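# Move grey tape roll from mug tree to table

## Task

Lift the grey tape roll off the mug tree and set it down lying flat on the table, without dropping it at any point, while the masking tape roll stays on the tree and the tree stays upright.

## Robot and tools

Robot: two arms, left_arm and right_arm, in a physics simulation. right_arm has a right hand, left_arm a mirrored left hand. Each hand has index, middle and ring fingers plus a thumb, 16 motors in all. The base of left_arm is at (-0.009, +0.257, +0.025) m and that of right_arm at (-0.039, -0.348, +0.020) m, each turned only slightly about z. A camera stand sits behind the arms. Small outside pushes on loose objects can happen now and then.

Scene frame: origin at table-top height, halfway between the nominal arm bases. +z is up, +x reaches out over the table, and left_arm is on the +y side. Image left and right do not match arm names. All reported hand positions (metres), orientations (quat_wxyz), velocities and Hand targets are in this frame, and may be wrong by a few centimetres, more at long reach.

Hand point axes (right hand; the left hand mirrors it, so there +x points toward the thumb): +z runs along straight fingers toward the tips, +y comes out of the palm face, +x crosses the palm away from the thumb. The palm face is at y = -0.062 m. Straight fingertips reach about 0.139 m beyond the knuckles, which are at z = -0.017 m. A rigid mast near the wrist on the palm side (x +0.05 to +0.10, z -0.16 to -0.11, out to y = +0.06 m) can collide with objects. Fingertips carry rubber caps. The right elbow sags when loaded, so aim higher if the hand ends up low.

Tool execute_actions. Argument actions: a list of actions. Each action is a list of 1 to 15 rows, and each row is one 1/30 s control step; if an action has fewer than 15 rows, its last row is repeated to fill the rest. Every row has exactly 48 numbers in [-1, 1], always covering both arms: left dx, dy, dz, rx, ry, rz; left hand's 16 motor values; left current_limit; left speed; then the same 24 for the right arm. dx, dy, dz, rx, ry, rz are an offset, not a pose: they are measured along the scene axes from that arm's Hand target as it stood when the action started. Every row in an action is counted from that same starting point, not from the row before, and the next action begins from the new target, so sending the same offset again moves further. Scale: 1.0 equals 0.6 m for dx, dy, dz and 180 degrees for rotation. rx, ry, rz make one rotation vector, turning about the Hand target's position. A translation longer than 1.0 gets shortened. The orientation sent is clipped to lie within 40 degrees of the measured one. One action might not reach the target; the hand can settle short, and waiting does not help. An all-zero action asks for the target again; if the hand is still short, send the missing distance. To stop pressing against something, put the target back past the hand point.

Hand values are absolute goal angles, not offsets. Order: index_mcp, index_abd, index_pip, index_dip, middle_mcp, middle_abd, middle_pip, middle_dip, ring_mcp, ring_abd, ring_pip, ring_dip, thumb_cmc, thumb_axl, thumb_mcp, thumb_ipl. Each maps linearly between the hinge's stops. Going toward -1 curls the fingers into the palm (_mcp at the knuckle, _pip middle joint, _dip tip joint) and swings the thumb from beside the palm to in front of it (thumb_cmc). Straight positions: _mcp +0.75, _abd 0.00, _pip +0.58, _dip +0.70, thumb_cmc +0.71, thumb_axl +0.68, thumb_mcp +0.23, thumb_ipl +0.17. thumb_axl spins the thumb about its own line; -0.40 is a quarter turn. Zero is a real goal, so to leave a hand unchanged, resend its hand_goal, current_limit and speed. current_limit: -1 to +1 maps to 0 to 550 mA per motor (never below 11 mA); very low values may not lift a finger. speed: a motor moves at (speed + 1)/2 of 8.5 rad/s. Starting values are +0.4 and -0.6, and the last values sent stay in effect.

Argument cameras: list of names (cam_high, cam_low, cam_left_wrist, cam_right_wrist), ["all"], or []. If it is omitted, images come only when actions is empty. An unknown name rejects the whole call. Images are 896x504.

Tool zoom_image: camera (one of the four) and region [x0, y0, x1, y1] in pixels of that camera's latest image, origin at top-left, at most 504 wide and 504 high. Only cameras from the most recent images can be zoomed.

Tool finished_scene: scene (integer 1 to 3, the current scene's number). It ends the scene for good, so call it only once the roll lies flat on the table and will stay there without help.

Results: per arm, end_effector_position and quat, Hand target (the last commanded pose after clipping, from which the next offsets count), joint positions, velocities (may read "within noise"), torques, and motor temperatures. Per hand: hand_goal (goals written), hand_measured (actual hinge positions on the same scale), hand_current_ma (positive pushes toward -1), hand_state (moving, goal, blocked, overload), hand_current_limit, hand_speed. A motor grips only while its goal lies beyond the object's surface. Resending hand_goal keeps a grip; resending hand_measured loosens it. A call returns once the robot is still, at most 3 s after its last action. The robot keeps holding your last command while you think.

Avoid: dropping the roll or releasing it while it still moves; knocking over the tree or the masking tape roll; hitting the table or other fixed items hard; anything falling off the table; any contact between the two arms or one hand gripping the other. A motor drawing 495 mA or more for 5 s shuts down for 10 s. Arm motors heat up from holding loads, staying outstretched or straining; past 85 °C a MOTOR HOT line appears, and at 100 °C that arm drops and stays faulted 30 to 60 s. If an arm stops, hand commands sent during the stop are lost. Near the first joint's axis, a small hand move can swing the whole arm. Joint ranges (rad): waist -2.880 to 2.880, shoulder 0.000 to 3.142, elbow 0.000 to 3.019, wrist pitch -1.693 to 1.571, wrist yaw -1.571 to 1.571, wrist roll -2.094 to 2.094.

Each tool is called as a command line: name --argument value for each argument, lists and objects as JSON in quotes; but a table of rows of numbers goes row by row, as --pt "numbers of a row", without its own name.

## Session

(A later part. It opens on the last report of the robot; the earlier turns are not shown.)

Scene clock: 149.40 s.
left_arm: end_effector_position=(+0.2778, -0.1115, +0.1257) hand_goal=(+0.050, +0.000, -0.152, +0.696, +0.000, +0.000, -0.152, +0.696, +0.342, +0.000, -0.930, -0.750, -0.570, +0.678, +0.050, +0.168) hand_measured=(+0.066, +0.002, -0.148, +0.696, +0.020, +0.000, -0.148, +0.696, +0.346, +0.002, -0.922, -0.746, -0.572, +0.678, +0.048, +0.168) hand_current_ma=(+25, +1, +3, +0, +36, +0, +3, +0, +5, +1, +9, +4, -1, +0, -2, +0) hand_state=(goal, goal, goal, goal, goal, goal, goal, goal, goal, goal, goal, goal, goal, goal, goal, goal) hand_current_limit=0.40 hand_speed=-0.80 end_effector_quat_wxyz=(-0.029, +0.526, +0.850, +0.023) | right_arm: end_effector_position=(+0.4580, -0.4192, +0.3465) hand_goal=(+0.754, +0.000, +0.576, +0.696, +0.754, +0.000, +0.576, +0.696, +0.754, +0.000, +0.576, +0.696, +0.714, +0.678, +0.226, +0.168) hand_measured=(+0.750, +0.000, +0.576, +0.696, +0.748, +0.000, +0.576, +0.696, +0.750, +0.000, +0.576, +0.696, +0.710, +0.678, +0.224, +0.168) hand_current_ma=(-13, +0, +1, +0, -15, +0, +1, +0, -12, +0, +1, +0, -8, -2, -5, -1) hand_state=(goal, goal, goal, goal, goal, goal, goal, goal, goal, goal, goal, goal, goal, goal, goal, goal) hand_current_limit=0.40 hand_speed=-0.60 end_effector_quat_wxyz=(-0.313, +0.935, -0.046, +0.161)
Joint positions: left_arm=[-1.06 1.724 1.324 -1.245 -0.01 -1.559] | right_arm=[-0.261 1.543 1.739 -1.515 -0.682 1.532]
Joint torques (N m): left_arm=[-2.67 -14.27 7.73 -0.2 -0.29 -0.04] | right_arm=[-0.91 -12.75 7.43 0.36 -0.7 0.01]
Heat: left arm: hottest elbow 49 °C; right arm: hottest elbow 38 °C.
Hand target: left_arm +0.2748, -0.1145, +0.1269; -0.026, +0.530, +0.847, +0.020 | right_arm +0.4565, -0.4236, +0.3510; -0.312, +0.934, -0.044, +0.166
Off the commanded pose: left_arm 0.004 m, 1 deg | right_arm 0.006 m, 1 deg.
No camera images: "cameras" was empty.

execute_actions --actions '[[[0,0,0,0,0,0,-0.04,0,-0.153,0.696,-0.14,0,-0.153,0.696,0.342,0,-0.93,-0.75,-0.571,0.678,-0.01,0.168,0.4,-0.8,0,0,0,0,0,0,0.754,0,0.576,0.696,0.754,0,0.576,0.696,0.754,0,0.576,0.696,0.714,0.678,0.226,0.168,0.4,-0.6]],[[0,0,0,0,0,0,-0.25,0,-0.153,0.696,-0.3,0,-0.153,0.696,0.342,0,-0.93,-0.75,-0.571,0.678,-0.2,0.168,0.4,-0.8,0,0,0,0,0,0,0.754,0,0.576,0.696,0.754,0,0.576,0.696,0.754,0,0.576,0.696,0.714,0.678,0.226,0.168,0.4,-0.6]]]' --cameras '["cam_low","cam_right_wrist","cam_high"]'

zoom_image --camera "cam_low" --region '[260, 60, 420, 220]'

zoom_image --camera "cam_right_wrist" --region '[450, 140, 650, 340]'

Scene clock: 154.30 s.
left_arm: end_effector_position=(+0.2775, -0.1117, +0.1255) hand_goal=(-0.250, +0.000, -0.152, +0.696, -0.300, +0.000, -0.152, +0.696, +0.342, +0.000, -0.930, -0.750, -0.570, +0.678, -0.200, +0.168) hand_measured=(-0.068, -0.004, -0.120, +0.710, -0.204, -0.006, -0.132, +0.704, +0.346, +0.002, -0.922, -0.746, -0.558, +0.678, -0.044, +0.186) hand_current_ma=(+385, -3, +64, +20, +324, -5, +36, +10, +5, +1, +9, +4, +16, +1, +385, +44) hand_state=(blocked, goal, blocked, goal, blocked, goal, blocked, goal, goal, goal, goal, goal, goal, goal, blocked, goal) hand_current_limit=0.40 hand_speed=-0.80 end_effector_quat_wxyz=(-0.030, +0.526, +0.850, +0.022) | right_arm: end_effector_position=(+0.4580, -0.4192, +0.3465) hand_goal=(+0.754, +0.000, +0.576, +0.696, +0.754, +0.000, +0.576, +0.696, +0.754, +0.000, +0.576, +0.696, +0.714, +0.678, +0.226, +0.168) hand_measured=(+0.750, +0.000, +0.576, +0.696, +0.748, +0.000, +0.576, +0.696, +0.750, +0.000, +0.576, +0.696, +0.710, +0.678, +0.224, +0.168) hand_current_ma=(-13, +0, +1, +0, -15, +0, +1, +0, -12, +0, +1, +0, -8, -2, -5, -1) hand_state=(goal, goal, goal, goal, goal, goal, goal, goal, goal, goal, goal, goal, goal, goal, goal, goal) hand_current_limit=0.40 hand_speed=-0.60 end_effector_quat_wxyz=(-0.313, +0.935, -0.046, +0.161)
Joint positions: left_arm=[-1.06 1.724 1.324 -1.245 -0.007 -1.559] | right_arm=[-0.261 1.543 1.739 -1.515 -0.682 1.532]
Joint torques (N m): left_arm=[-2.49 -13.74 7.8 -0.18 -0.33 -0.07] | right_arm=[-0.79 -12.45 7.5 0.36 -0.71 0.02]
Heat: left arm: hottest elbow 49 °C; right arm: hottest elbow 38 °C.
Hand target: left_arm +0.2749, -0.1145, +0.1270; -0.025, +0.530, +0.847, +0.021 | right_arm +0.4565, -0.4236, +0.3510; -0.312, +0.934, -0.044, +0.166
Off the commanded pose: left_arm 0.004 m, 1 deg | right_arm 0.006 m, 1 deg.
camera_calibration:
cam_right_wrist: T_world_to_cam=[[-0.743422, -0.396233, -0.538816, 0.382794], [-0.612978, 0.081385, 0.785897, -0.00776552], [-0.267547, 0.914536, -0.303385, 0.738943], [0, 0, 0, 1]] pos_world=[0.477519, -0.523482, 0.436543]
Images, in order (width x height): cam_high 896x504, cam_low 896x504, cam_right_wrist 896x504.

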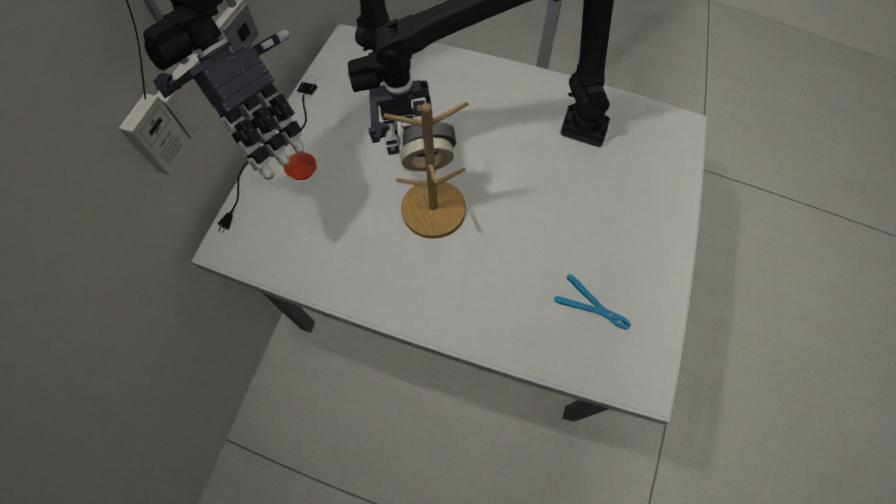

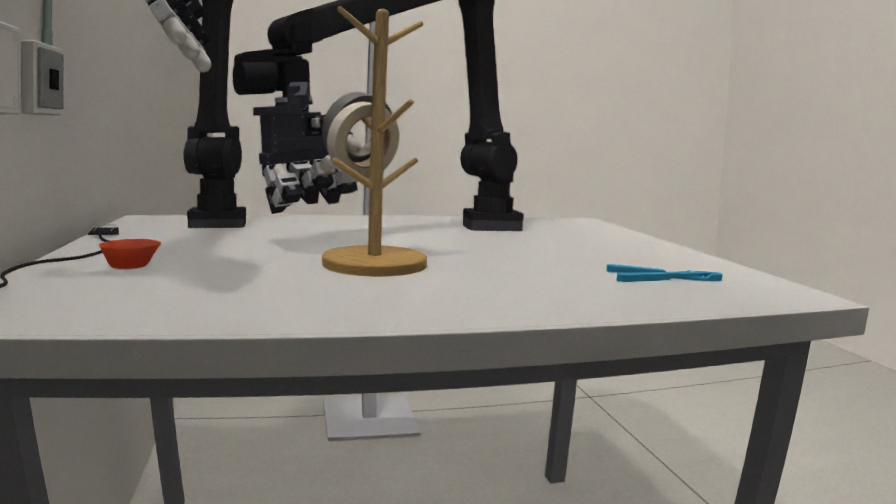

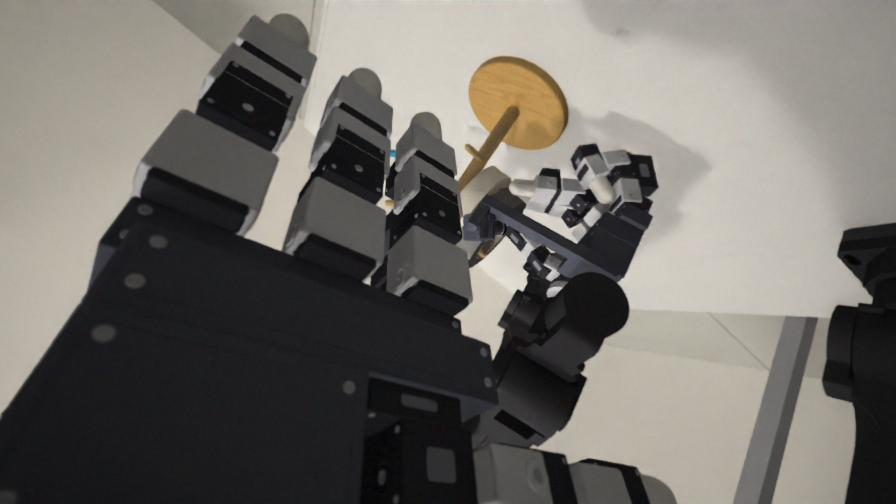

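Scaled by 3.150 from the camera's 896x504 image, which has a finer 1280x720 frame.

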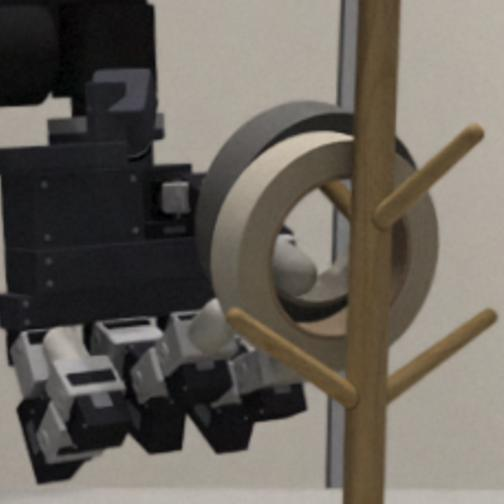

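Scaled by 2.520 from the camera's 896x504 image, which has a finer 1280x720 frame.

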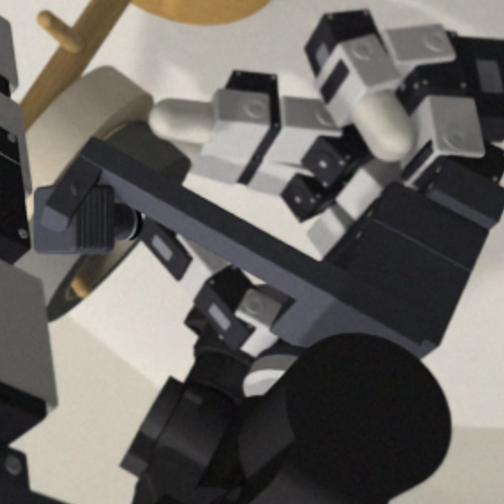

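execute_actions --actions '[[[0.01,-0.018,0.0375,0,0,0,-0.25,0,-0.153,0.696,-0.3,0,-0.153,0.696,0.342,0,-0.93,-0.75,-0.571,0.678,-0.2,0.168,0.4,-0.8,0,0,0,0,0,0,0.754,0,0.576,0.696,0.754,0,0.576,0.696,0.754,0,0.576,0.696,0.714,0.678,0.226,0.168,0.4,-0.6]]]' --cameras '[]'

Scene clock: 161.93 s.
left_arm: end_effector_position=(+0.2726, -0.1022, +0.1274) hand_goal=(-0.250, +0.000, -0.152, +0.696, -0.300, +0.000, -0.152, +0.696, +0.342, +0.000, -0.930, -0.750, -0.570, +0.678, -0.200, +0.168) hand_measured=(-0.068, -0.006, -0.120, +0.710, -0.204, -0.006, -0.132, +0.704, +0.346, +0.002, -0.922, -0.746, -0.558, +0.678, -0.046, +0.186) hand_current_ma=(+385, -5, +65, +21, +321, -6, +36, +10, +5, +1, +9, +4, +16, +1, +385, +46) hand_state=(blocked, goal, blocked, goal, blocked, goal, blocked, goal, goal, goal, goal, goal, goal, goal, blocked, goal) hand_current_limit=0.40 hand_speed=-0.80 end_effector_quat_wxyz=(-0.049, +0.525, +0.849, +0.034) | right_arm: end_effector_position=(+0.4580, -0.4192, +0.3465) hand_goal=(+0.754, +0.000, +0.576, +0.696, +0.754, +0.000, +0.576, +0.696, +0.754, +0.000, +0.576, +0.696, +0.714, +0.678, +0.226, +0.168) hand_measured=(+0.750, +0.000, +0.576, +0.696, +0.748, +0.000, +0.576, +0.696, +0.750, +0.000, +0.576, +0.696, +0.710, +0.678, +0.224, +0.168) hand_current_ma=(-13, +0, +1, +0, -15, +0, +1, +0, -12, +0, +1, +0, -8, -2, -5, -1) hand_state=(goal, goal, goal, goal, goal, goal, goal, goal, goal, goal, goal, goal, goal, goal, goal, goal) hand_current_limit=0.40 hand_speed=-0.60 end_effector_quat_wxyz=(-0.313, +0.935, -0.046, +0.161)
Joint positions: left_arm=[-1.06 1.724 1.324 -1.289 -0.007 -1.559] | right_arm=[-0.261 1.543 1.739 -1.515 -0.682 1.532]
Joint torques (N m): left_arm=[-2.37 -13.57 13.08 -1.26 -0.36 -0.07] | right_arm=[-0.79 -12.63 7.47 0.35 -0.73 0.02]
Heat: left arm: hottest elbow 49 °C; right arm: hottest elbow 38 °C.
Hand target: left_arm +0.2808, -0.1252, +0.1495; -0.025, +0.530, +0.847, +0.021 | right_arm +0.4565, -0.4236, +0.3510; -0.312, +0.934, -0.044, +0.166
Off the commanded pose: left_arm 0.033 m, 3 deg | right_arm 0.006 m, 1 deg.
No camera images: "cameras" was empty.

execute_actions --actions '[[[0.008,-0.016,0.035,0,0,0,-0.25,0,-0.153,0.696,-0.3,0,-0.153,0.696,0.342,0,-0.93,-0.75,-0.571,0.678,-0.2,0.168,0.4,-0.8,0,0,0,0,0,0,0.754,0,0.576,0.696,0.754,0,0.576,0.696,0.754,0,0.576,0.696,0.714,0.678,0.226,0.168,0.4,-0.6]]]' --cameras '["cam_low"]'

zoom_image --camera "cam_low" --region '[260, 60, 420, 220]'

Scene clock: 165.00 s.
left_arm: end_effector_position=(+0.2786, -0.1144, +0.1535) hand_goal=(-0.250, +0.000, -0.152, +0.696, -0.300, +0.000, -0.152, +0.696, +0.342, +0.000, -0.930, -0.750, -0.570, +0.678, -0.200, +0.168) hand_measured=(-0.068, -0.010, -0.106, +0.718, -0.226, -0.006, -0.132, +0.704, +0.346, +0.002, -0.922, -0.746, -0.548, +0.682, -0.052, +0.186) hand_current_ma=(+385, -10, +108, +37, +221, -6, +36, +10, +5, +1, +9, +4, +40, +4, +385, +46) hand_state=(blocked, goal, blocked, blocked, blocked, goal, blocked, goal, goal, goal, goal, goal, blocked, goal, blocked, goal) hand_current_limit=0.40 hand_speed=-0.80 end_effector_quat_wxyz=(-0.043, +0.525, +0.849, +0.030) | right_arm: end_effector_position=(+0.4580, -0.4192, +0.3465) hand_goal=(+0.754, +0.000, +0.576, +0.696, +0.754, +0.000, +0.576, +0.696, +0.754, +0.000, +0.576, +0.696, +0.714, +0.678, +0.226, +0.168) hand_measured=(+0.750, +0.000, +0.576, +0.696, +0.748, +0.000, +0.576, +0.696, +0.750, +0.000, +0.576, +0.696, +0.710, +0.678, +0.224, +0.168) hand_current_ma=(-13, +0, +1, +0, -15, +0, +1, +0, -12, +0, +1, +0, -8, -2, -5, -1) hand_state=(goal, goal, goal, goal, goal, goal, goal, goal, goal, goal, goal, goal, goal, goal, goal, goal) hand_current_limit=0.40 hand_speed=-0.60 end_effector_quat_wxyz=(-0.313, +0.935, -0.046, +0.161)
Joint positions: left_arm=[-1.06 1.725 1.399 -1.35 -0.006 -1.559] | right_arm=[-0.261 1.543 1.739 -1.515 -0.682 1.532]
Joint torques (N m): left_arm=[-2.49 -13.04 13.11 -1.11 -0.39 -0.07] | right_arm=[-0.73 -12.51 7.46 0.36 -0.73 0.01]
Heat: left arm: hottest elbow 49 °C; right arm: hottest elbow 38 °C.
Hand target: left_arm +0.2856, -0.1348, +0.1704; -0.026, +0.530, +0.847, +0.021 | right_arm +0.4565, -0.4236, +0.3510; -0.312, +0.934, -0.044, +0.166
Off the commanded pose: left_arm 0.027 m, 2 deg | right_arm 0.006 m, 1 deg.
Images, in order (width x height): cam_low 896x504.

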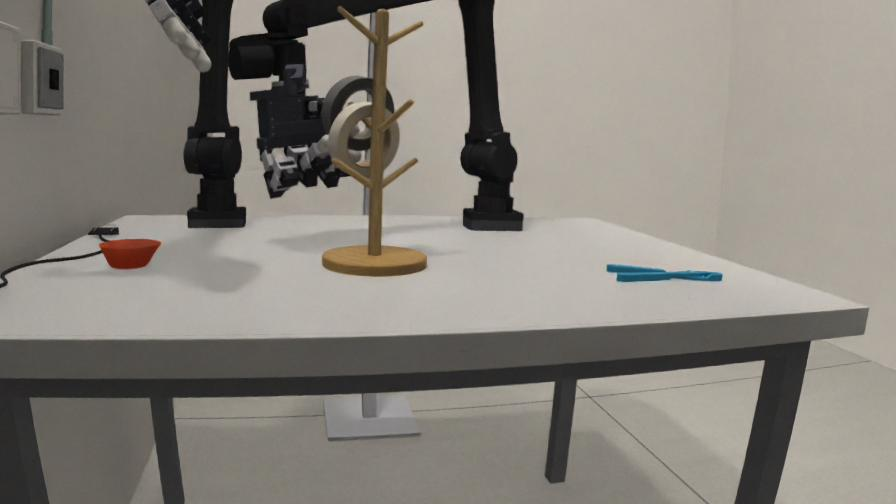

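Scaled by 3.150 from the camera's 896x504 image, which has a finer 1280x720 frame.

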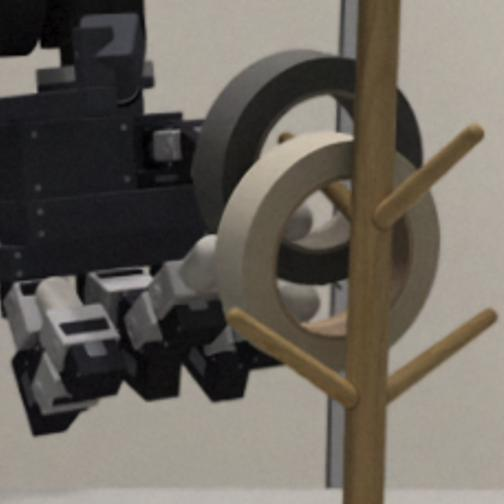

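execute_actions --actions '[[[-0.046,-0.02,0.012,0,0,0,-0.25,0,-0.153,0.696,-0.3,0,-0.153,0.696,0.342,0,-0.93,-0.75,-0.571,0.678,-0.2,0.168,0.4,-0.8,0,0,0,0,0,0,0.754,0,0.576,0.696,0.754,0,0.576,0.696,0.754,0,0.576,0.696,0.714,0.678,0.226,0.168,0.4,-0.6]],[[-0.046,-0.02,0.012,0,0,0,-0.25,0,-0.153,0.696,-0.3,0,-0.153,0.696,0.342,0,-0.93,-0.75,-0.571,0.678,-0.2,0.168,0.4,-0.8,0,0,0,0,0,0,0.754,0,0.576,0.696,0.754,0,0.576,0.696,0.754,0,0.576,0.696,0.714,0.678,0.226,0.168,0.4,-0.6]]]' --cameras '["cam_low","cam_high","cam_right_wrist"]'

zoom_image --camera "cam_low" --region '[260, 40, 420, 200]'

Scene clock: 169.90 s.
left_arm: end_effector_position=(+0.2226, -0.1410, +0.1621) hand_goal=(-0.250, +0.000, -0.152, +0.696, -0.300, +0.000, -0.152, +0.696, +0.342, +0.000, -0.930, -0.750, -0.570, +0.678, -0.200, +0.168) hand_measured=(-0.068, -0.010, -0.106, +0.718, -0.228, -0.006, -0.132, +0.704, +0.346, +0.002, -0.922, -0.746, -0.548, +0.682, -0.052, +0.188) hand_current_ma=(+385, -11, +110, +38, +220, -6, +36, +10, +5, +1, +9, +4, +40, +4, +385, +48) hand_state=(blocked, goal, blocked, blocked, blocked, goal, blocked, goal, goal, goal, goal, goal, blocked, goal, blocked, goal) hand_current_limit=0.40 hand_speed=-0.80 end_effector_quat_wxyz=(-0.048, +0.538, +0.841, +0.034) | right_arm: end_effector_position=(+0.4580, -0.4192, +0.3465) hand_goal=(+0.754, +0.000, +0.576, +0.696, +0.754, +0.000, +0.576, +0.696, +0.754, +0.000, +0.576, +0.696, +0.714, +0.678, +0.226, +0.168) hand_measured=(+0.750, +0.000, +0.576, +0.696, +0.748, +0.000, +0.576, +0.696, +0.750, +0.000, +0.576, +0.696, +0.710, +0.678, +0.224, +0.168) hand_current_ma=(-13, +0, +1, +0, -15, +0, +1, +0, -12, +0, +1, +0, -8, -2, -5, -1) hand_state=(goal, goal, goal, goal, goal, goal, goal, goal, goal, goal, goal, goal, goal, goal, goal, goal) hand_current_limit=0.40 hand_speed=-0.60 end_effector_quat_wxyz=(-0.313, +0.935, -0.046, +0.161)
Joint positions: left_arm=[-1.187 1.725 1.421 -1.385 0.005 -1.653] | right_arm=[-0.261 1.543 1.739 -1.515 -0.682 1.532]
Joint torques (N m): left_arm=[-1.79 -13.8 13.67 -1.24 -0.47 -0.28] | right_arm=[-0.73 -12.63 7.47 0.36 -0.71 0.01]
Heat: left arm: hottest elbow 50 °C; right arm: hottest elbow 38 °C.
Hand target: left_arm +0.2303, -0.1589, +0.1848; -0.026, +0.530, +0.847, +0.021 | right_arm +0.4565, -0.4236, +0.3510; -0.312, +0.934, -0.044, +0.166
Off the commanded pose: left_arm 0.030 m, 3 deg | right_arm 0.006 m, 1 deg.
camera_calibration:
cam_right_wrist: T_world_to_cam=[[-0.743422, -0.396233, -0.538816, 0.382794], [-0.612978, 0.081385, 0.785897, -0.00776552], [-0.267547, 0.914536, -0.303385, 0.738943], [0, 0, 0, 1]] pos_world=[0.477519, -0.523482, 0.436543]
Images, in order (width x height): cam_high 896x504, cam_low 896x504, cam_right_wrist 896x504.

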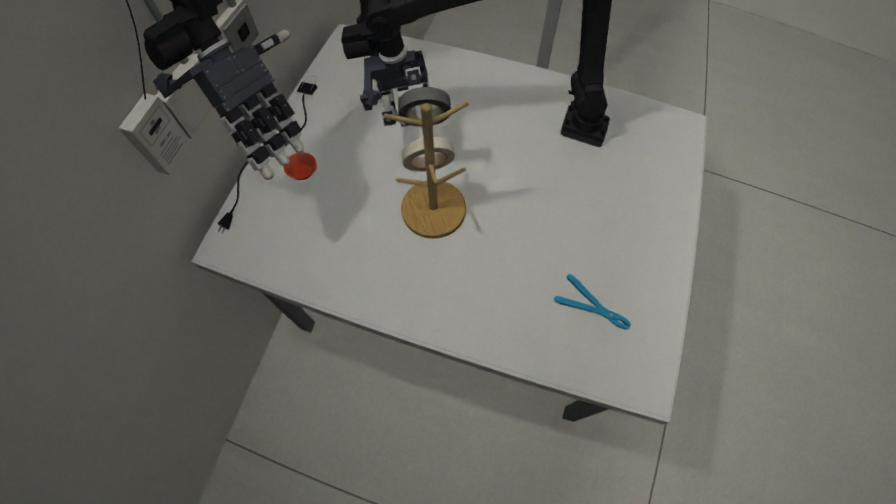

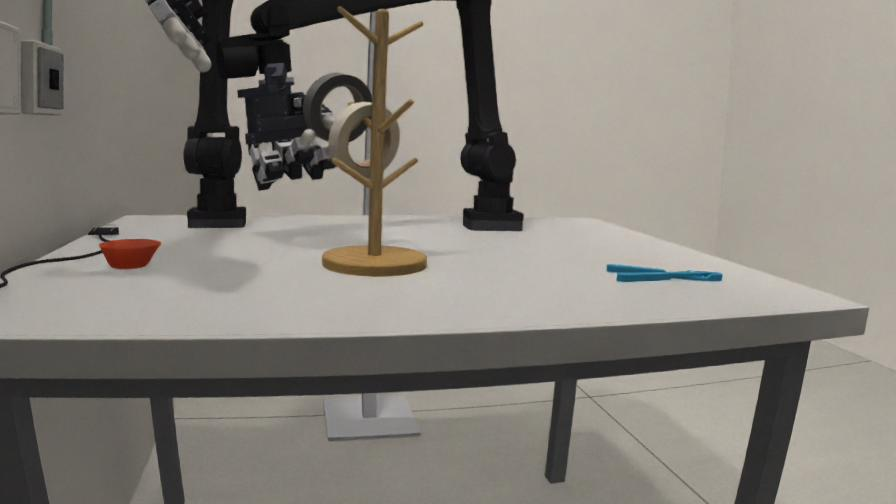

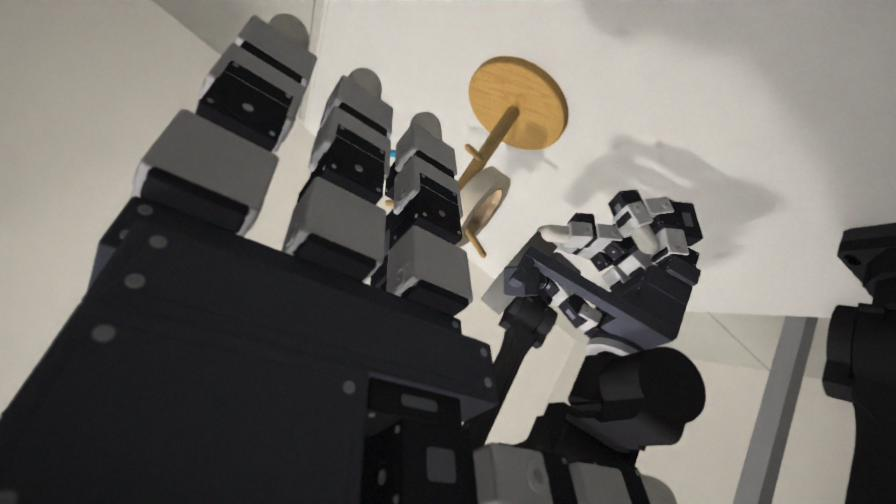

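Scaled by 3.150 from the camera's 896x504 image, which has a finer 1280x720 frame.

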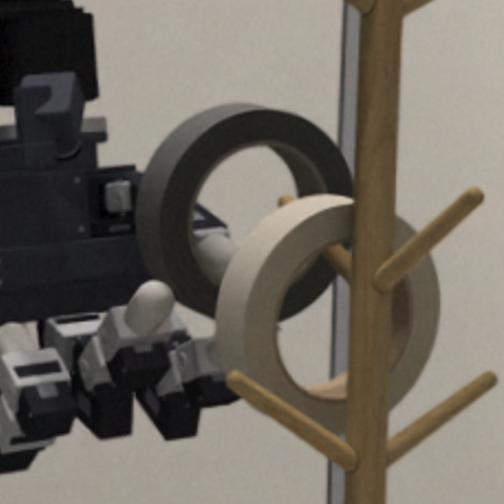

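execute_actions --actions '[[[-0.06,0.07,0.02,0,0,0,-0.25,0,-0.153,0.696,-0.3,0,-0.153,0.696,0.342,0,-0.93,-0.75,-0.571,0.678,-0.2,0.168,0.4,-0.8,0,0,0,0,0,0,0.754,0,0.576,0.696,0.754,0,0.576,0.696,0.754,0,0.576,0.696,0.714,0.678,0.226,0.168,0.4,-0.6]],[[-0.06,0.07,0.02,0,0,0,-0.25,0,-0.153,0.696,-0.3,0,-0.153,0.696,0.342,0,-0.93,-0.75,-0.571,0.678,-0.2,0.168,0.4,-0.8,0,0,0,0,0,0,0.754,0,0.576,0.696,0.754,0,0.576,0.696,0.754,0,0.576,0.696,0.714,0.678,0.226,0.168,0.4,-0.6]],[[0.0125,0.1,0,0,0,0.0389,-0.25,0,-0.153,0.696,-0.3,0,-0.153,0.696,0.342,0,-0.93,-0.75,-0.571,0.678,-0.2,0.168,0.4,-0.8,0,0,0,0,0,0,0.754,0,0.576,0.696,0.754,0,0.576,0.696,0.754,0,0.576,0.696,0.714,0.678,0.226,0.168,0.4,-0.6]],[[0.0125,0.1,0,0,0,0.0389,-0.25,0,-0.153,0.696,-0.3,0,-0.153,0.696,0.342,0,-0.93,-0.75,-0.571,0.678,-0.2,0.168,0.4,-0.8,0,0,0,0,0,0,0.754,0,0.576,0.696,0.754,0,0.576,0.696,0.754,0,0.576,0.696,0.714,0.678,0.226,0.168,0.4,-0.6]]]' --cameras '["cam_low","cam_high"]'

Scene clock: 184.80 s.
left_arm: end_effector_position=(+0.1745, +0.0383, +0.2086) hand_goal=(-0.250, +0.000, -0.152, +0.696, -0.300, +0.000, -0.152, +0.696, +0.342, +0.000, -0.930, -0.750, -0.570, +0.678, -0.200, +0.168) hand_measured=(-0.068, -0.012, -0.100, +0.720, -0.240, -0.014, -0.132, +0.704, +0.346, +0.002, -0.922, -0.746, -0.544, +0.682, -0.056, +0.188) hand_current_ma=(+385, -13, +126, +44, +168, -16, +36, +10, +5, +1, +9, +4, +50, +5, +385, +52) hand_state=(blocked, goal, blocked, blocked, blocked, goal, blocked, goal, goal, goal, goal, goal, blocked, goal, blocked, blocked) hand_current_limit=0.40 hand_speed=-0.80 end_effector_quat_wxyz=(-0.025, +0.430, +0.902, +0.012) | right_arm: end_effector_position=(+0.4580, -0.4192, +0.3465) hand_goal=(+0.754, +0.000, +0.576, +0.696, +0.754, +0.000, +0.576, +0.696, +0.754, +0.000, +0.576, +0.696, +0.714, +0.678, +0.226, +0.168) hand_measured=(+0.750, +0.000, +0.576, +0.696, +0.748, +0.000, +0.576, +0.696, +0.750, +0.000, +0.576, +0.696, +0.710, +0.678, +0.224, +0.168) hand_current_ma=(-13, +0, +1, +0, -15, +0, +1, +0, -12, +0, +1, +0, -8, -2, -5, -1) hand_state=(goal, goal, goal, goal, goal, goal, goal, goal, goal, goal, goal, goal, goal, goal, goal, goal) hand_current_limit=0.40 hand_speed=-0.60 end_effector_quat_wxyz=(-0.313, +0.935, -0.046, +0.161)
Joint positions: left_arm=[-1.1 1.227 1.016 -1.414 0.013 -1.817] | right_arm=[-0.261 1.543 1.739 -1.515 -0.682 1.532]
Joint torques (N m): left_arm=[-1.03 -6.53 8.01 -0.88 -0.4 -0.15] | right_arm=[-0.67 -12.57 7.53 0.4 -0.73 0.01]
Motor temperatures (°C): left_arm=[35 37 54 30 28 28] | right_arm=[29 33 38 30 33 28]
Heat: left arm: hottest elbow 54 °C; right arm: hottest elbow 38 °C.
Hand target: left_arm +0.1734, +0.0451, +0.2089; -0.028, +0.423, +0.905, +0.017 | right_arm +0.4565, -0.4236, +0.3510; -0.312, +0.934, -0.044, +0.166
Off the commanded pose: left_arm 0.007 m, 1 deg | right_arm 0.006 m, 1 deg.
Images, in order (width x height): cam_high 896x504, cam_low 896x504.

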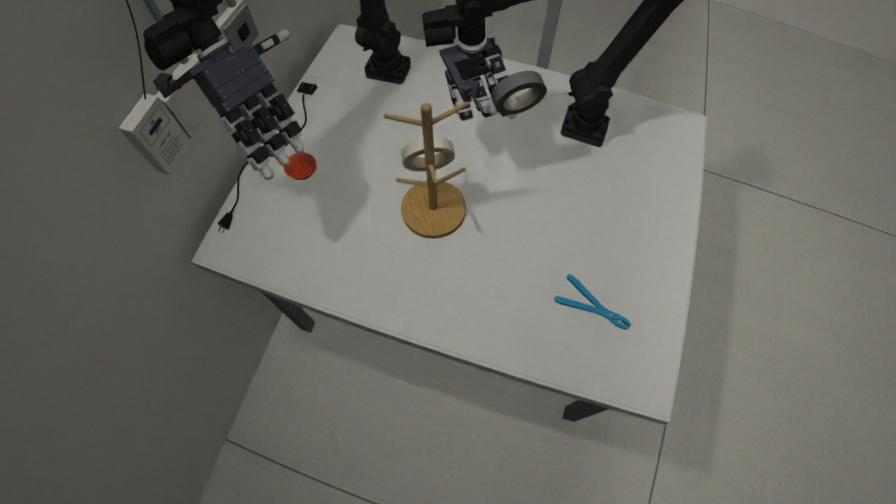

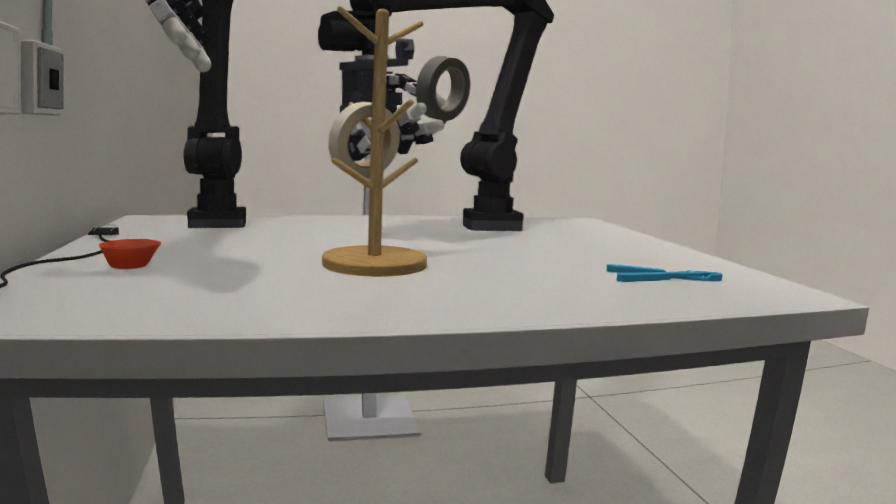

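execute_actions --actions '[[[0.0475,0.085,0,0,0,0.065,-0.25,0,-0.153,0.696,-0.3,0,-0.153,0.696,0.342,0,-0.93,-0.75,-0.571,0.678,-0.2,0.168,0.4,-0.8,0,0,0,0,0,0,0.754,0,0.576,0.696,0.754,0,0.576,0.696,0.754,0,0.576,0.696,0.714,0.678,0.226,0.168,0.4,-0.6]],[[0.0475,0.085,0,0,0,0.065,-0.25,0,-0.153,0.696,-0.3,0,-0.153,0.696,0.342,0,-0.93,-0.75,-0.571,0.678,-0.2,0.168,0.4,-0.8,0,0,0,0,0,0,0.754,0,0.576,0.696,0.754,0,0.576,0.696,0.754,0,0.576,0.696,0.714,0.678,0.226,0.168,0.4,-0.6]],[[0.0475,0.085,0,0,0,0.065,-0.25,0,-0.153,0.696,-0.3,0,-0.153,0.696,0.342,0,-0.93,-0.75,-0.571,0.678,-0.2,0.168,0.4,-0.8,0,0,0,0,0,0,0.754,0,0.576,0.696,0.754,0,0.576,0.696,0.754,0,0.576,0.696,0.714,0.678,0.226,0.168,0.4,-0.6]]]' --cameras '["cam_low","cam_high","cam_left_wrist"]'

zoom_image --camera "cam_high" --region '[480, 60, 680, 220]'

Scene clock: 190.30 s.
left_arm: end_effector_position=(+0.2541, +0.1991, +0.2057) hand_goal=(-0.250, +0.000, -0.152, +0.696, -0.300, +0.000, -0.152, +0.696, +0.342, +0.000, -0.930, -0.750, -0.570, +0.678, -0.200, +0.168) hand_measured=(-0.068, -0.012, -0.094, +0.724, -0.244, -0.014, -0.132, +0.704, +0.346, +0.002, -0.922, -0.746, -0.542, +0.684, -0.062, +0.190) hand_current_ma=(+385, -13, +149, +53, +155, -16, +36, +10, +5, +1, +9, +4, +58, +7, +385, +61) hand_state=(blocked, goal, blocked, blocked, blocked, goal, blocked, goal, goal, goal, goal, goal, blocked, goal, blocked, blocked) hand_current_limit=0.40 hand_speed=-0.80 end_effector_quat_wxyz=(-0.031, +0.124, +0.992, +0.007) | right_arm: end_effector_position=(+0.4580, -0.4192, +0.3465) hand_goal=(+0.754, +0.000, +0.576, +0.696, +0.754, +0.000, +0.576, +0.696, +0.754, +0.000, +0.576, +0.696, +0.714, +0.678, +0.226, +0.168) hand_measured=(+0.750, +0.000, +0.576, +0.696, +0.748, +0.000, +0.576, +0.696, +0.750, +0.000, +0.576, +0.696, +0.710, +0.678, +0.224, +0.168) hand_current_ma=(-13, +0, +1, +0, -15, +0, +1, +0, -12, +0, +1, +0, -8, -2, -5, -1) hand_state=(goal, goal, goal, goal, goal, goal, goal, goal, goal, goal, goal, goal, goal, goal, goal, goal) hand_current_limit=0.40 hand_speed=-0.60 end_effector_quat_wxyz=(-0.313, +0.935, -0.046, +0.161)
Joint positions: left_arm=[-0.462 1.189 0.975 -1.42 0.009 -1.82] | right_arm=[-0.261 1.543 1.739 -1.515 -0.682 1.532]
Joint torques (N m): left_arm=[-1.49 -5.13 9.94 -0.88 -0.31 0.06] | right_arm=[-0.67 -12.57 7.51 0.42 -0.73 0.02]
Heat: left arm: hottest elbow 53 °C; right arm: hottest elbow 38 °C.
Hand target: left_arm +0.2589, +0.1981, +0.2089; -0.032, +0.130, +0.991, +0.008 | right_arm +0.4565, -0.4236, +0.3510; -0.312, +0.934, -0.044, +0.166
Off the commanded pose: left_arm 0.006 m, 1 deg | right_arm 0.006 m, 1 deg.
camera_calibration:
cam_left_wrist: T_world_to_cam=[[0.612611, -0.790005, -0.0245054, -0.0289849], [-0.487948, -0.402407, 0.77458, -0.00766513], [-0.621783, -0.462559, -0.632001, 0.503578], [0, 0, 0, 1]] pos_world=[0.327133, 0.206952, 0.323489]
Images, in order (width x height): cam_high 896x504, cam_low 896x504, cam_left_wrist 896x504.

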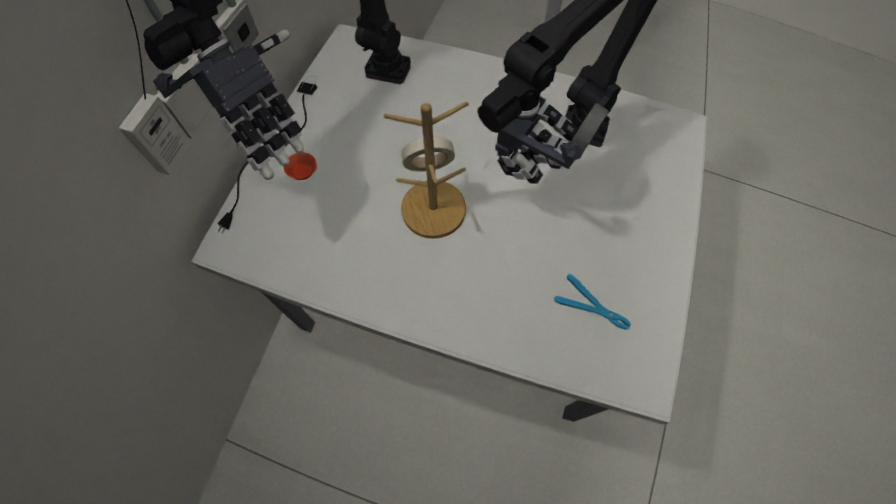

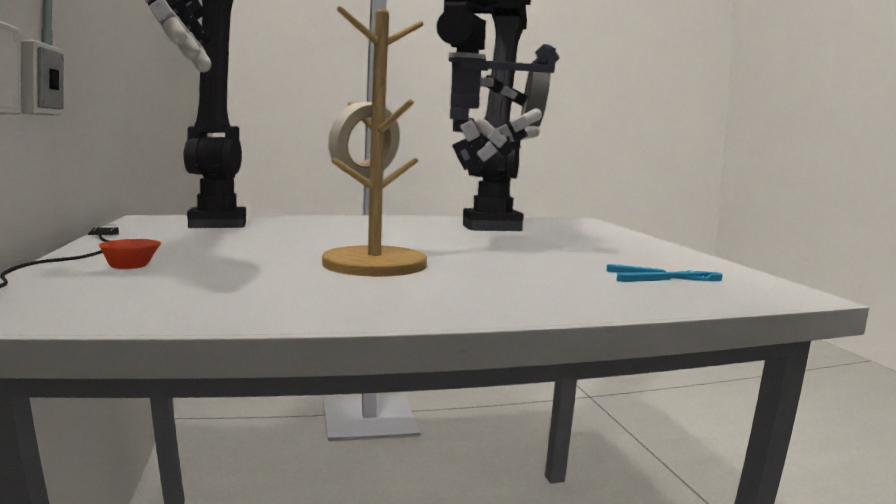

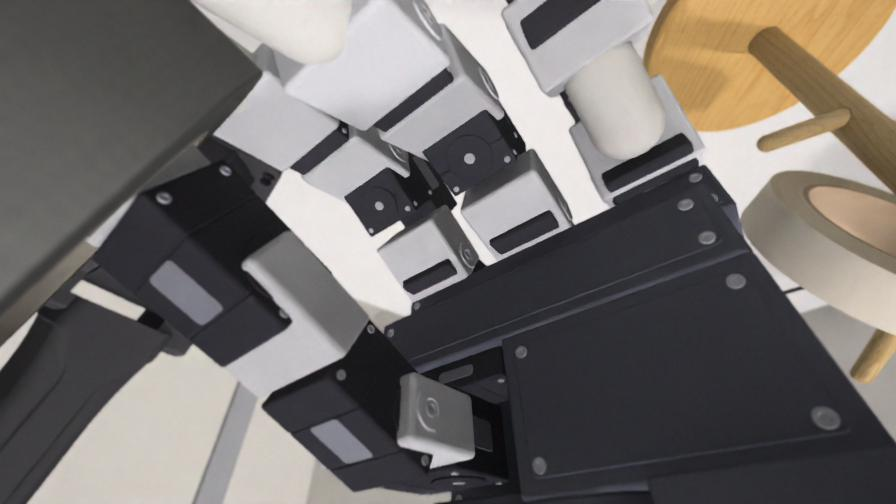

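Scaled by 2.520 from the camera's 896x504 image, which has a finer 1280x720 frame.

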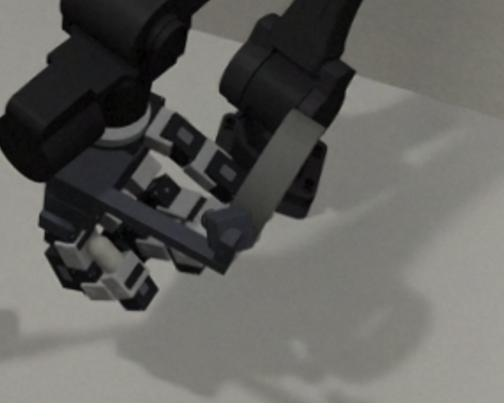

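execute_actions --actions '[[[0.045,-0.0127,0,0,0,0.078,-0.25,0,-0.153,0.696,-0.3,0,-0.153,0.696,0.342,0,-0.93,-0.75,-0.571,0.678,-0.2,0.168,0.4,-0.8,0,0,0,0,0,0,0.754,0,0.576,0.696,0.754,0,0.576,0.696,0.754,0,0.576,0.696,0.714,0.678,0.226,0.168,0.4,-0.6]],[[0.045,-0.0127,0,-0.1,0,0,-0.25,0,-0.153,0.696,-0.3,0,-0.153,0.696,0.342,0,-0.93,-0.75,-0.571,0.678,-0.2,0.168,0.4,-0.8,0,0,0,0,0,0,0.754,0,0.576,0.696,0.754,0,0.576,0.696,0.754,0,0.576,0.696,0.714,0.678,0.226,0.168,0.4,-0.6]],[[0.045,-0.0127,0,-0.1,0,0,-0.25,0,-0.153,0.696,-0.3,0,-0.153,0.696,0.342,0,-0.93,-0.75,-0.571,0.678,-0.2,0.168,0.4,-0.8,0,0,0,0,0,0,0.754,0,0.576,0.696,0.754,0,0.576,0.696,0.754,0,0.576,0.696,0.714,0.678,0.226,0.168,0.4,-0.6]]]' --cameras '["cam_low","cam_high"]'

Scene clock: 196.73 s.
left_arm: end_effector_position=(+0.3177, +0.1788, +0.1885) hand_goal=(-0.250, +0.000, -0.152, +0.696, -0.300, +0.000, -0.152, +0.696, +0.342, +0.000, -0.930, -0.750, -0.570, +0.678, -0.200, +0.168) hand_measured=(-0.068, -0.012, -0.092, +0.724, -0.248, -0.014, -0.132, +0.704, +0.344, +0.002, -0.922, -0.746, -0.540, +0.684, -0.064, +0.194) hand_current_ma=(+385, -13, +155, +55, +141, -17, +32, +9, +2, +1, +9, +4, +61, +8, +385, +72) hand_state=(blocked, goal, blocked, blocked, blocked, goal, goal, goal, goal, goal, goal, goal, blocked, goal, blocked, blocked) hand_current_limit=0.40 hand_speed=-0.80 end_effector_quat_wxyz=(-0.052, +0.005, +0.952, -0.301) | right_arm: end_effector_position=(+0.4580, -0.4192, +0.3465) hand_goal=(+0.754, +0.000, +0.576, +0.696, +0.754, +0.000, +0.576, +0.696, +0.754, +0.000, +0.576, +0.696, +0.714, +0.678, +0.226, +0.168) hand_measured=(+0.750, +0.000, +0.576, +0.696, +0.748, +0.000, +0.576, +0.696, +0.750, +0.000, +0.576, +0.696, +0.710, +0.678, +0.224, +0.168) hand_current_ma=(-13, +0, +1, +0, -15, +0, +1, +0, -12, +0, +1, +0, -8, -2, -5, -1) hand_state=(goal, goal, goal, goal, goal, goal, goal, goal, goal, goal, goal, goal, goal, goal, goal, goal) hand_current_limit=0.40 hand_speed=-0.60 end_effector_quat_wxyz=(-0.313, +0.935, -0.046, +0.161)
Joint positions: left_arm=[-0.096 1.345 1.109 -1.368 0.621 -1.681] | right_arm=[-0.261 1.543 1.739 -1.515 -0.682 1.532]
Joint torques (N m): left_arm=[-2.55 -7.24 13.82 -0.79 0.48 -0.04] | right_arm=[-0.79 -12.4 7.49 0.32 -0.71 0.02]
Heat: left arm: hottest elbow 52 °C; right arm: hottest elbow 38 °C.
Hand target: left_arm +0.3399, +0.1753, +0.2087; -0.028, +0.018, +0.952, -0.305 | right_arm +0.4565, -0.4236, +0.3510; -0.312, +0.934, -0.044, +0.166
Off the commanded pose: left_arm 0.030 m, 3 deg | right_arm 0.006 m, 1 deg.
Images, in order (width x height): cam_high 896x504, cam_low 896x504.

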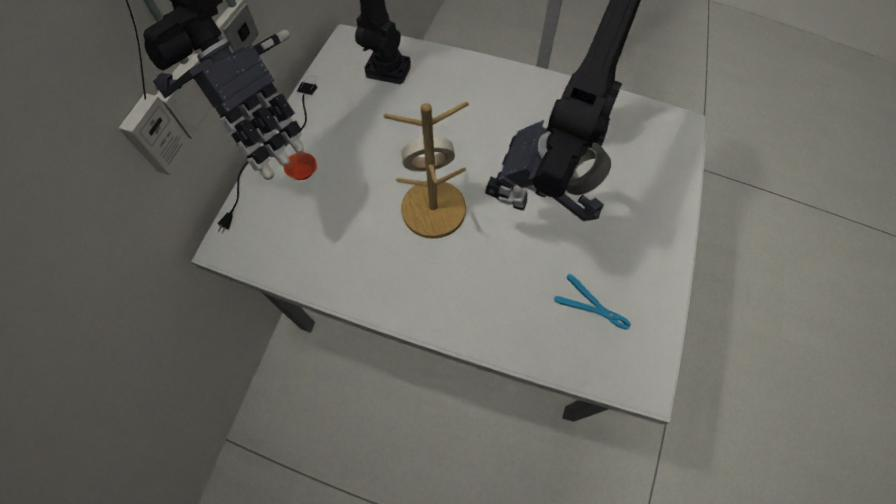

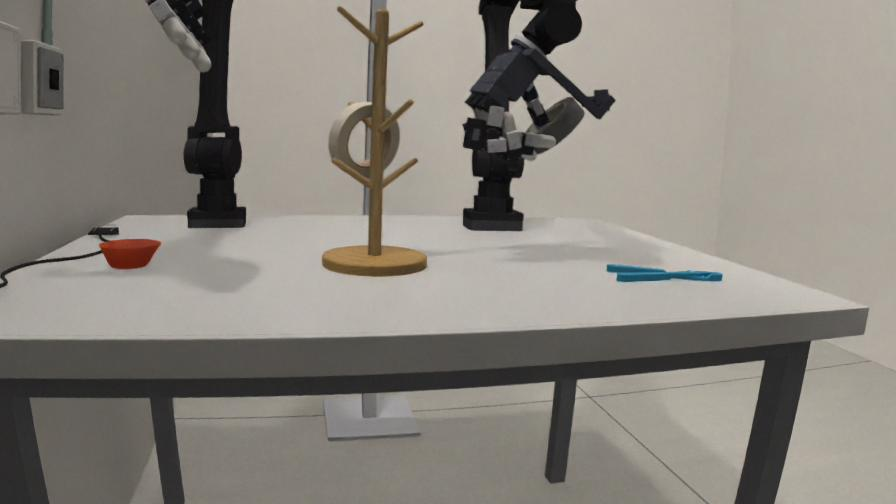

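execute_actions --actions '[[[0.045,-0.0127,0,-0.1,0,0,-0.25,0,-0.153,0.696,-0.3,0,-0.153,0.696,0.342,0,-0.93,-0.75,-0.571,0.678,-0.2,0.168,0.4,-0.8,0,0,0,0,0,0,0.754,0,0.576,0.696,0.754,0,0.576,0.696,0.754,0,0.576,0.696,0.714,0.678,0.226,0.168,0.4,-0.6]],[[0.045,-0.0,0,-0.1,0,0,-0.25,0,-0.153,0.696,-0.3,0,-0.153,0.696,0.342,0,-0.93,-0.75,-0.571,0.678,-0.2,0.168,0.4,-0.8,0,0,0,0,0,0,0.754,0,0.576,0.696,0.754,0,0.576,0.696,0.754,0,0.576,0.696,0.714,0.678,0.226,0.168,0.4,-0.6]]]' --cameras '["cam_low","cam_high"]'

zoom_image --camera "cam_low" --region '[460, 20, 660, 220]'

zoom_image --camera "cam_high" --region '[460, 80, 660, 280]'

Scene clock: 201.13 s.
left_arm: end_effector_position=(+0.3757, +0.1683, +0.1928) hand_goal=(-0.250, +0.000, -0.152, +0.696, -0.300, +0.000, -0.152, +0.696, +0.342, +0.000, -0.930, -0.750, -0.570, +0.678, -0.200, +0.168) hand_measured=(-0.068, -0.008, -0.092, +0.724, -0.248, -0.016, -0.132, +0.704, +0.340, +0.002, -0.922, -0.746, -0.540, +0.684, -0.064, +0.194) hand_current_ma=(+385, -8, +155, +55, +137, -20, +32, +9, -2, +1, +9, +4, +63, +8, +385, +77) hand_state=(blocked, goal, blocked, blocked, blocked, goal, goal, goal, goal, goal, goal, goal, blocked, goal, blocked, blocked) hand_current_limit=0.40 hand_speed=-0.80 end_effector_quat_wxyz=(-0.031, +0.005, +0.813, -0.581) | right_arm: end_effector_position=(+0.4580, -0.4192, +0.3465) hand_goal=(+0.754, +0.000, +0.576, +0.696, +0.754, +0.000, +0.576, +0.696, +0.754, +0.000, +0.576, +0.696, +0.714, +0.678, +0.226, +0.168) hand_measured=(+0.750, +0.000, +0.576, +0.696, +0.748, +0.000, +0.576, +0.696, +0.750, +0.000, +0.576, +0.696, +0.710, +0.678, +0.224, +0.168) hand_current_ma=(-13, +0, +1, +0, -15, +0, +1, +0, -12, +0, +1, +0, -8, -2, -5, -1) hand_state=(goal, goal, goal, goal, goal, goal, goal, goal, goal, goal, goal, goal, goal, goal, goal, goal) hand_current_limit=0.40 hand_speed=-0.60 end_effector_quat_wxyz=(-0.313, +0.935, -0.046, +0.161)
Joint positions: left_arm=[0.148 1.595 1.226 -1.666 1.201 -1.125] | right_arm=[-0.261 1.543 1.739 -1.515 -0.682 1.532]
Joint torques (N m): left_arm=[-2.9 -10.4 12.37 -1.94 1.09 -0.05] | right_arm=[-1.03 -12.57 7.49 0.43 -0.72 0.03]
Heat: left arm: hottest elbow 53 °C; right arm: hottest elbow 38 °C.
Hand target: left_arm +0.3939, +0.1676, +0.2088; -0.021, +0.026, +0.811, -0.584 | right_arm +0.4565, -0.4236, +0.3510; -0.312, +0.934, -0.044, +0.166
Off the commanded pose: left_arm 0.024 m, 3 deg | right_arm 0.006 m, 1 deg.
joint sent to its limit (left arm) — joint 4 (wrist pitch), lower limit. The joint targets still meet the commanded pose.
Images, in order (width x height): cam_high 896x504, cam_low 896x504.

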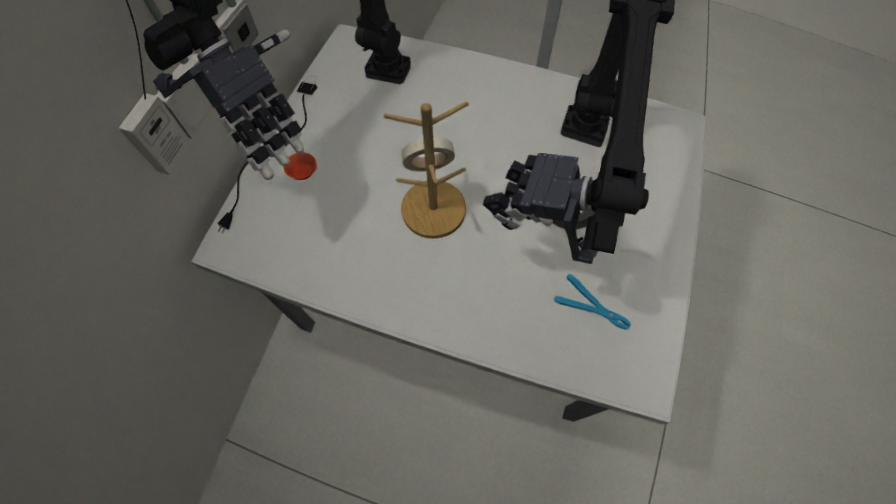

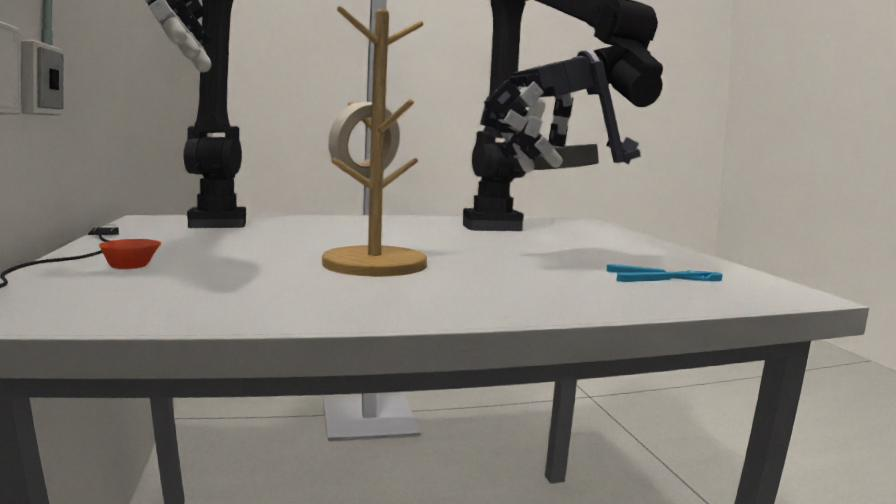

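Scaled by 2.520 from the camera's 896x504 image, which has a finer 1280x720 frame.

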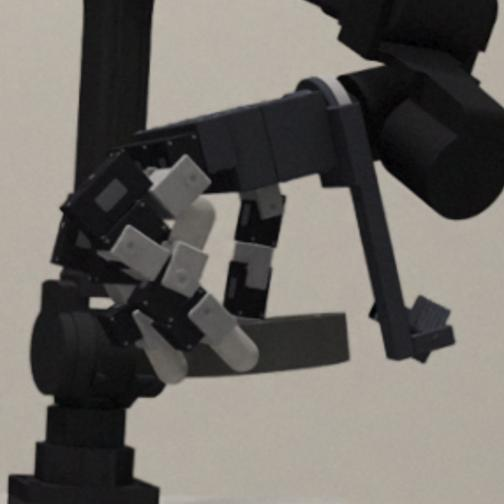

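Scaled by 2.520 from the camera's 896x504 image, which has a finer 1280x720 frame.

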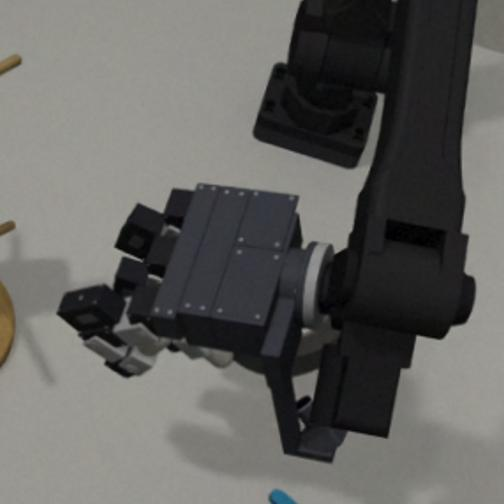

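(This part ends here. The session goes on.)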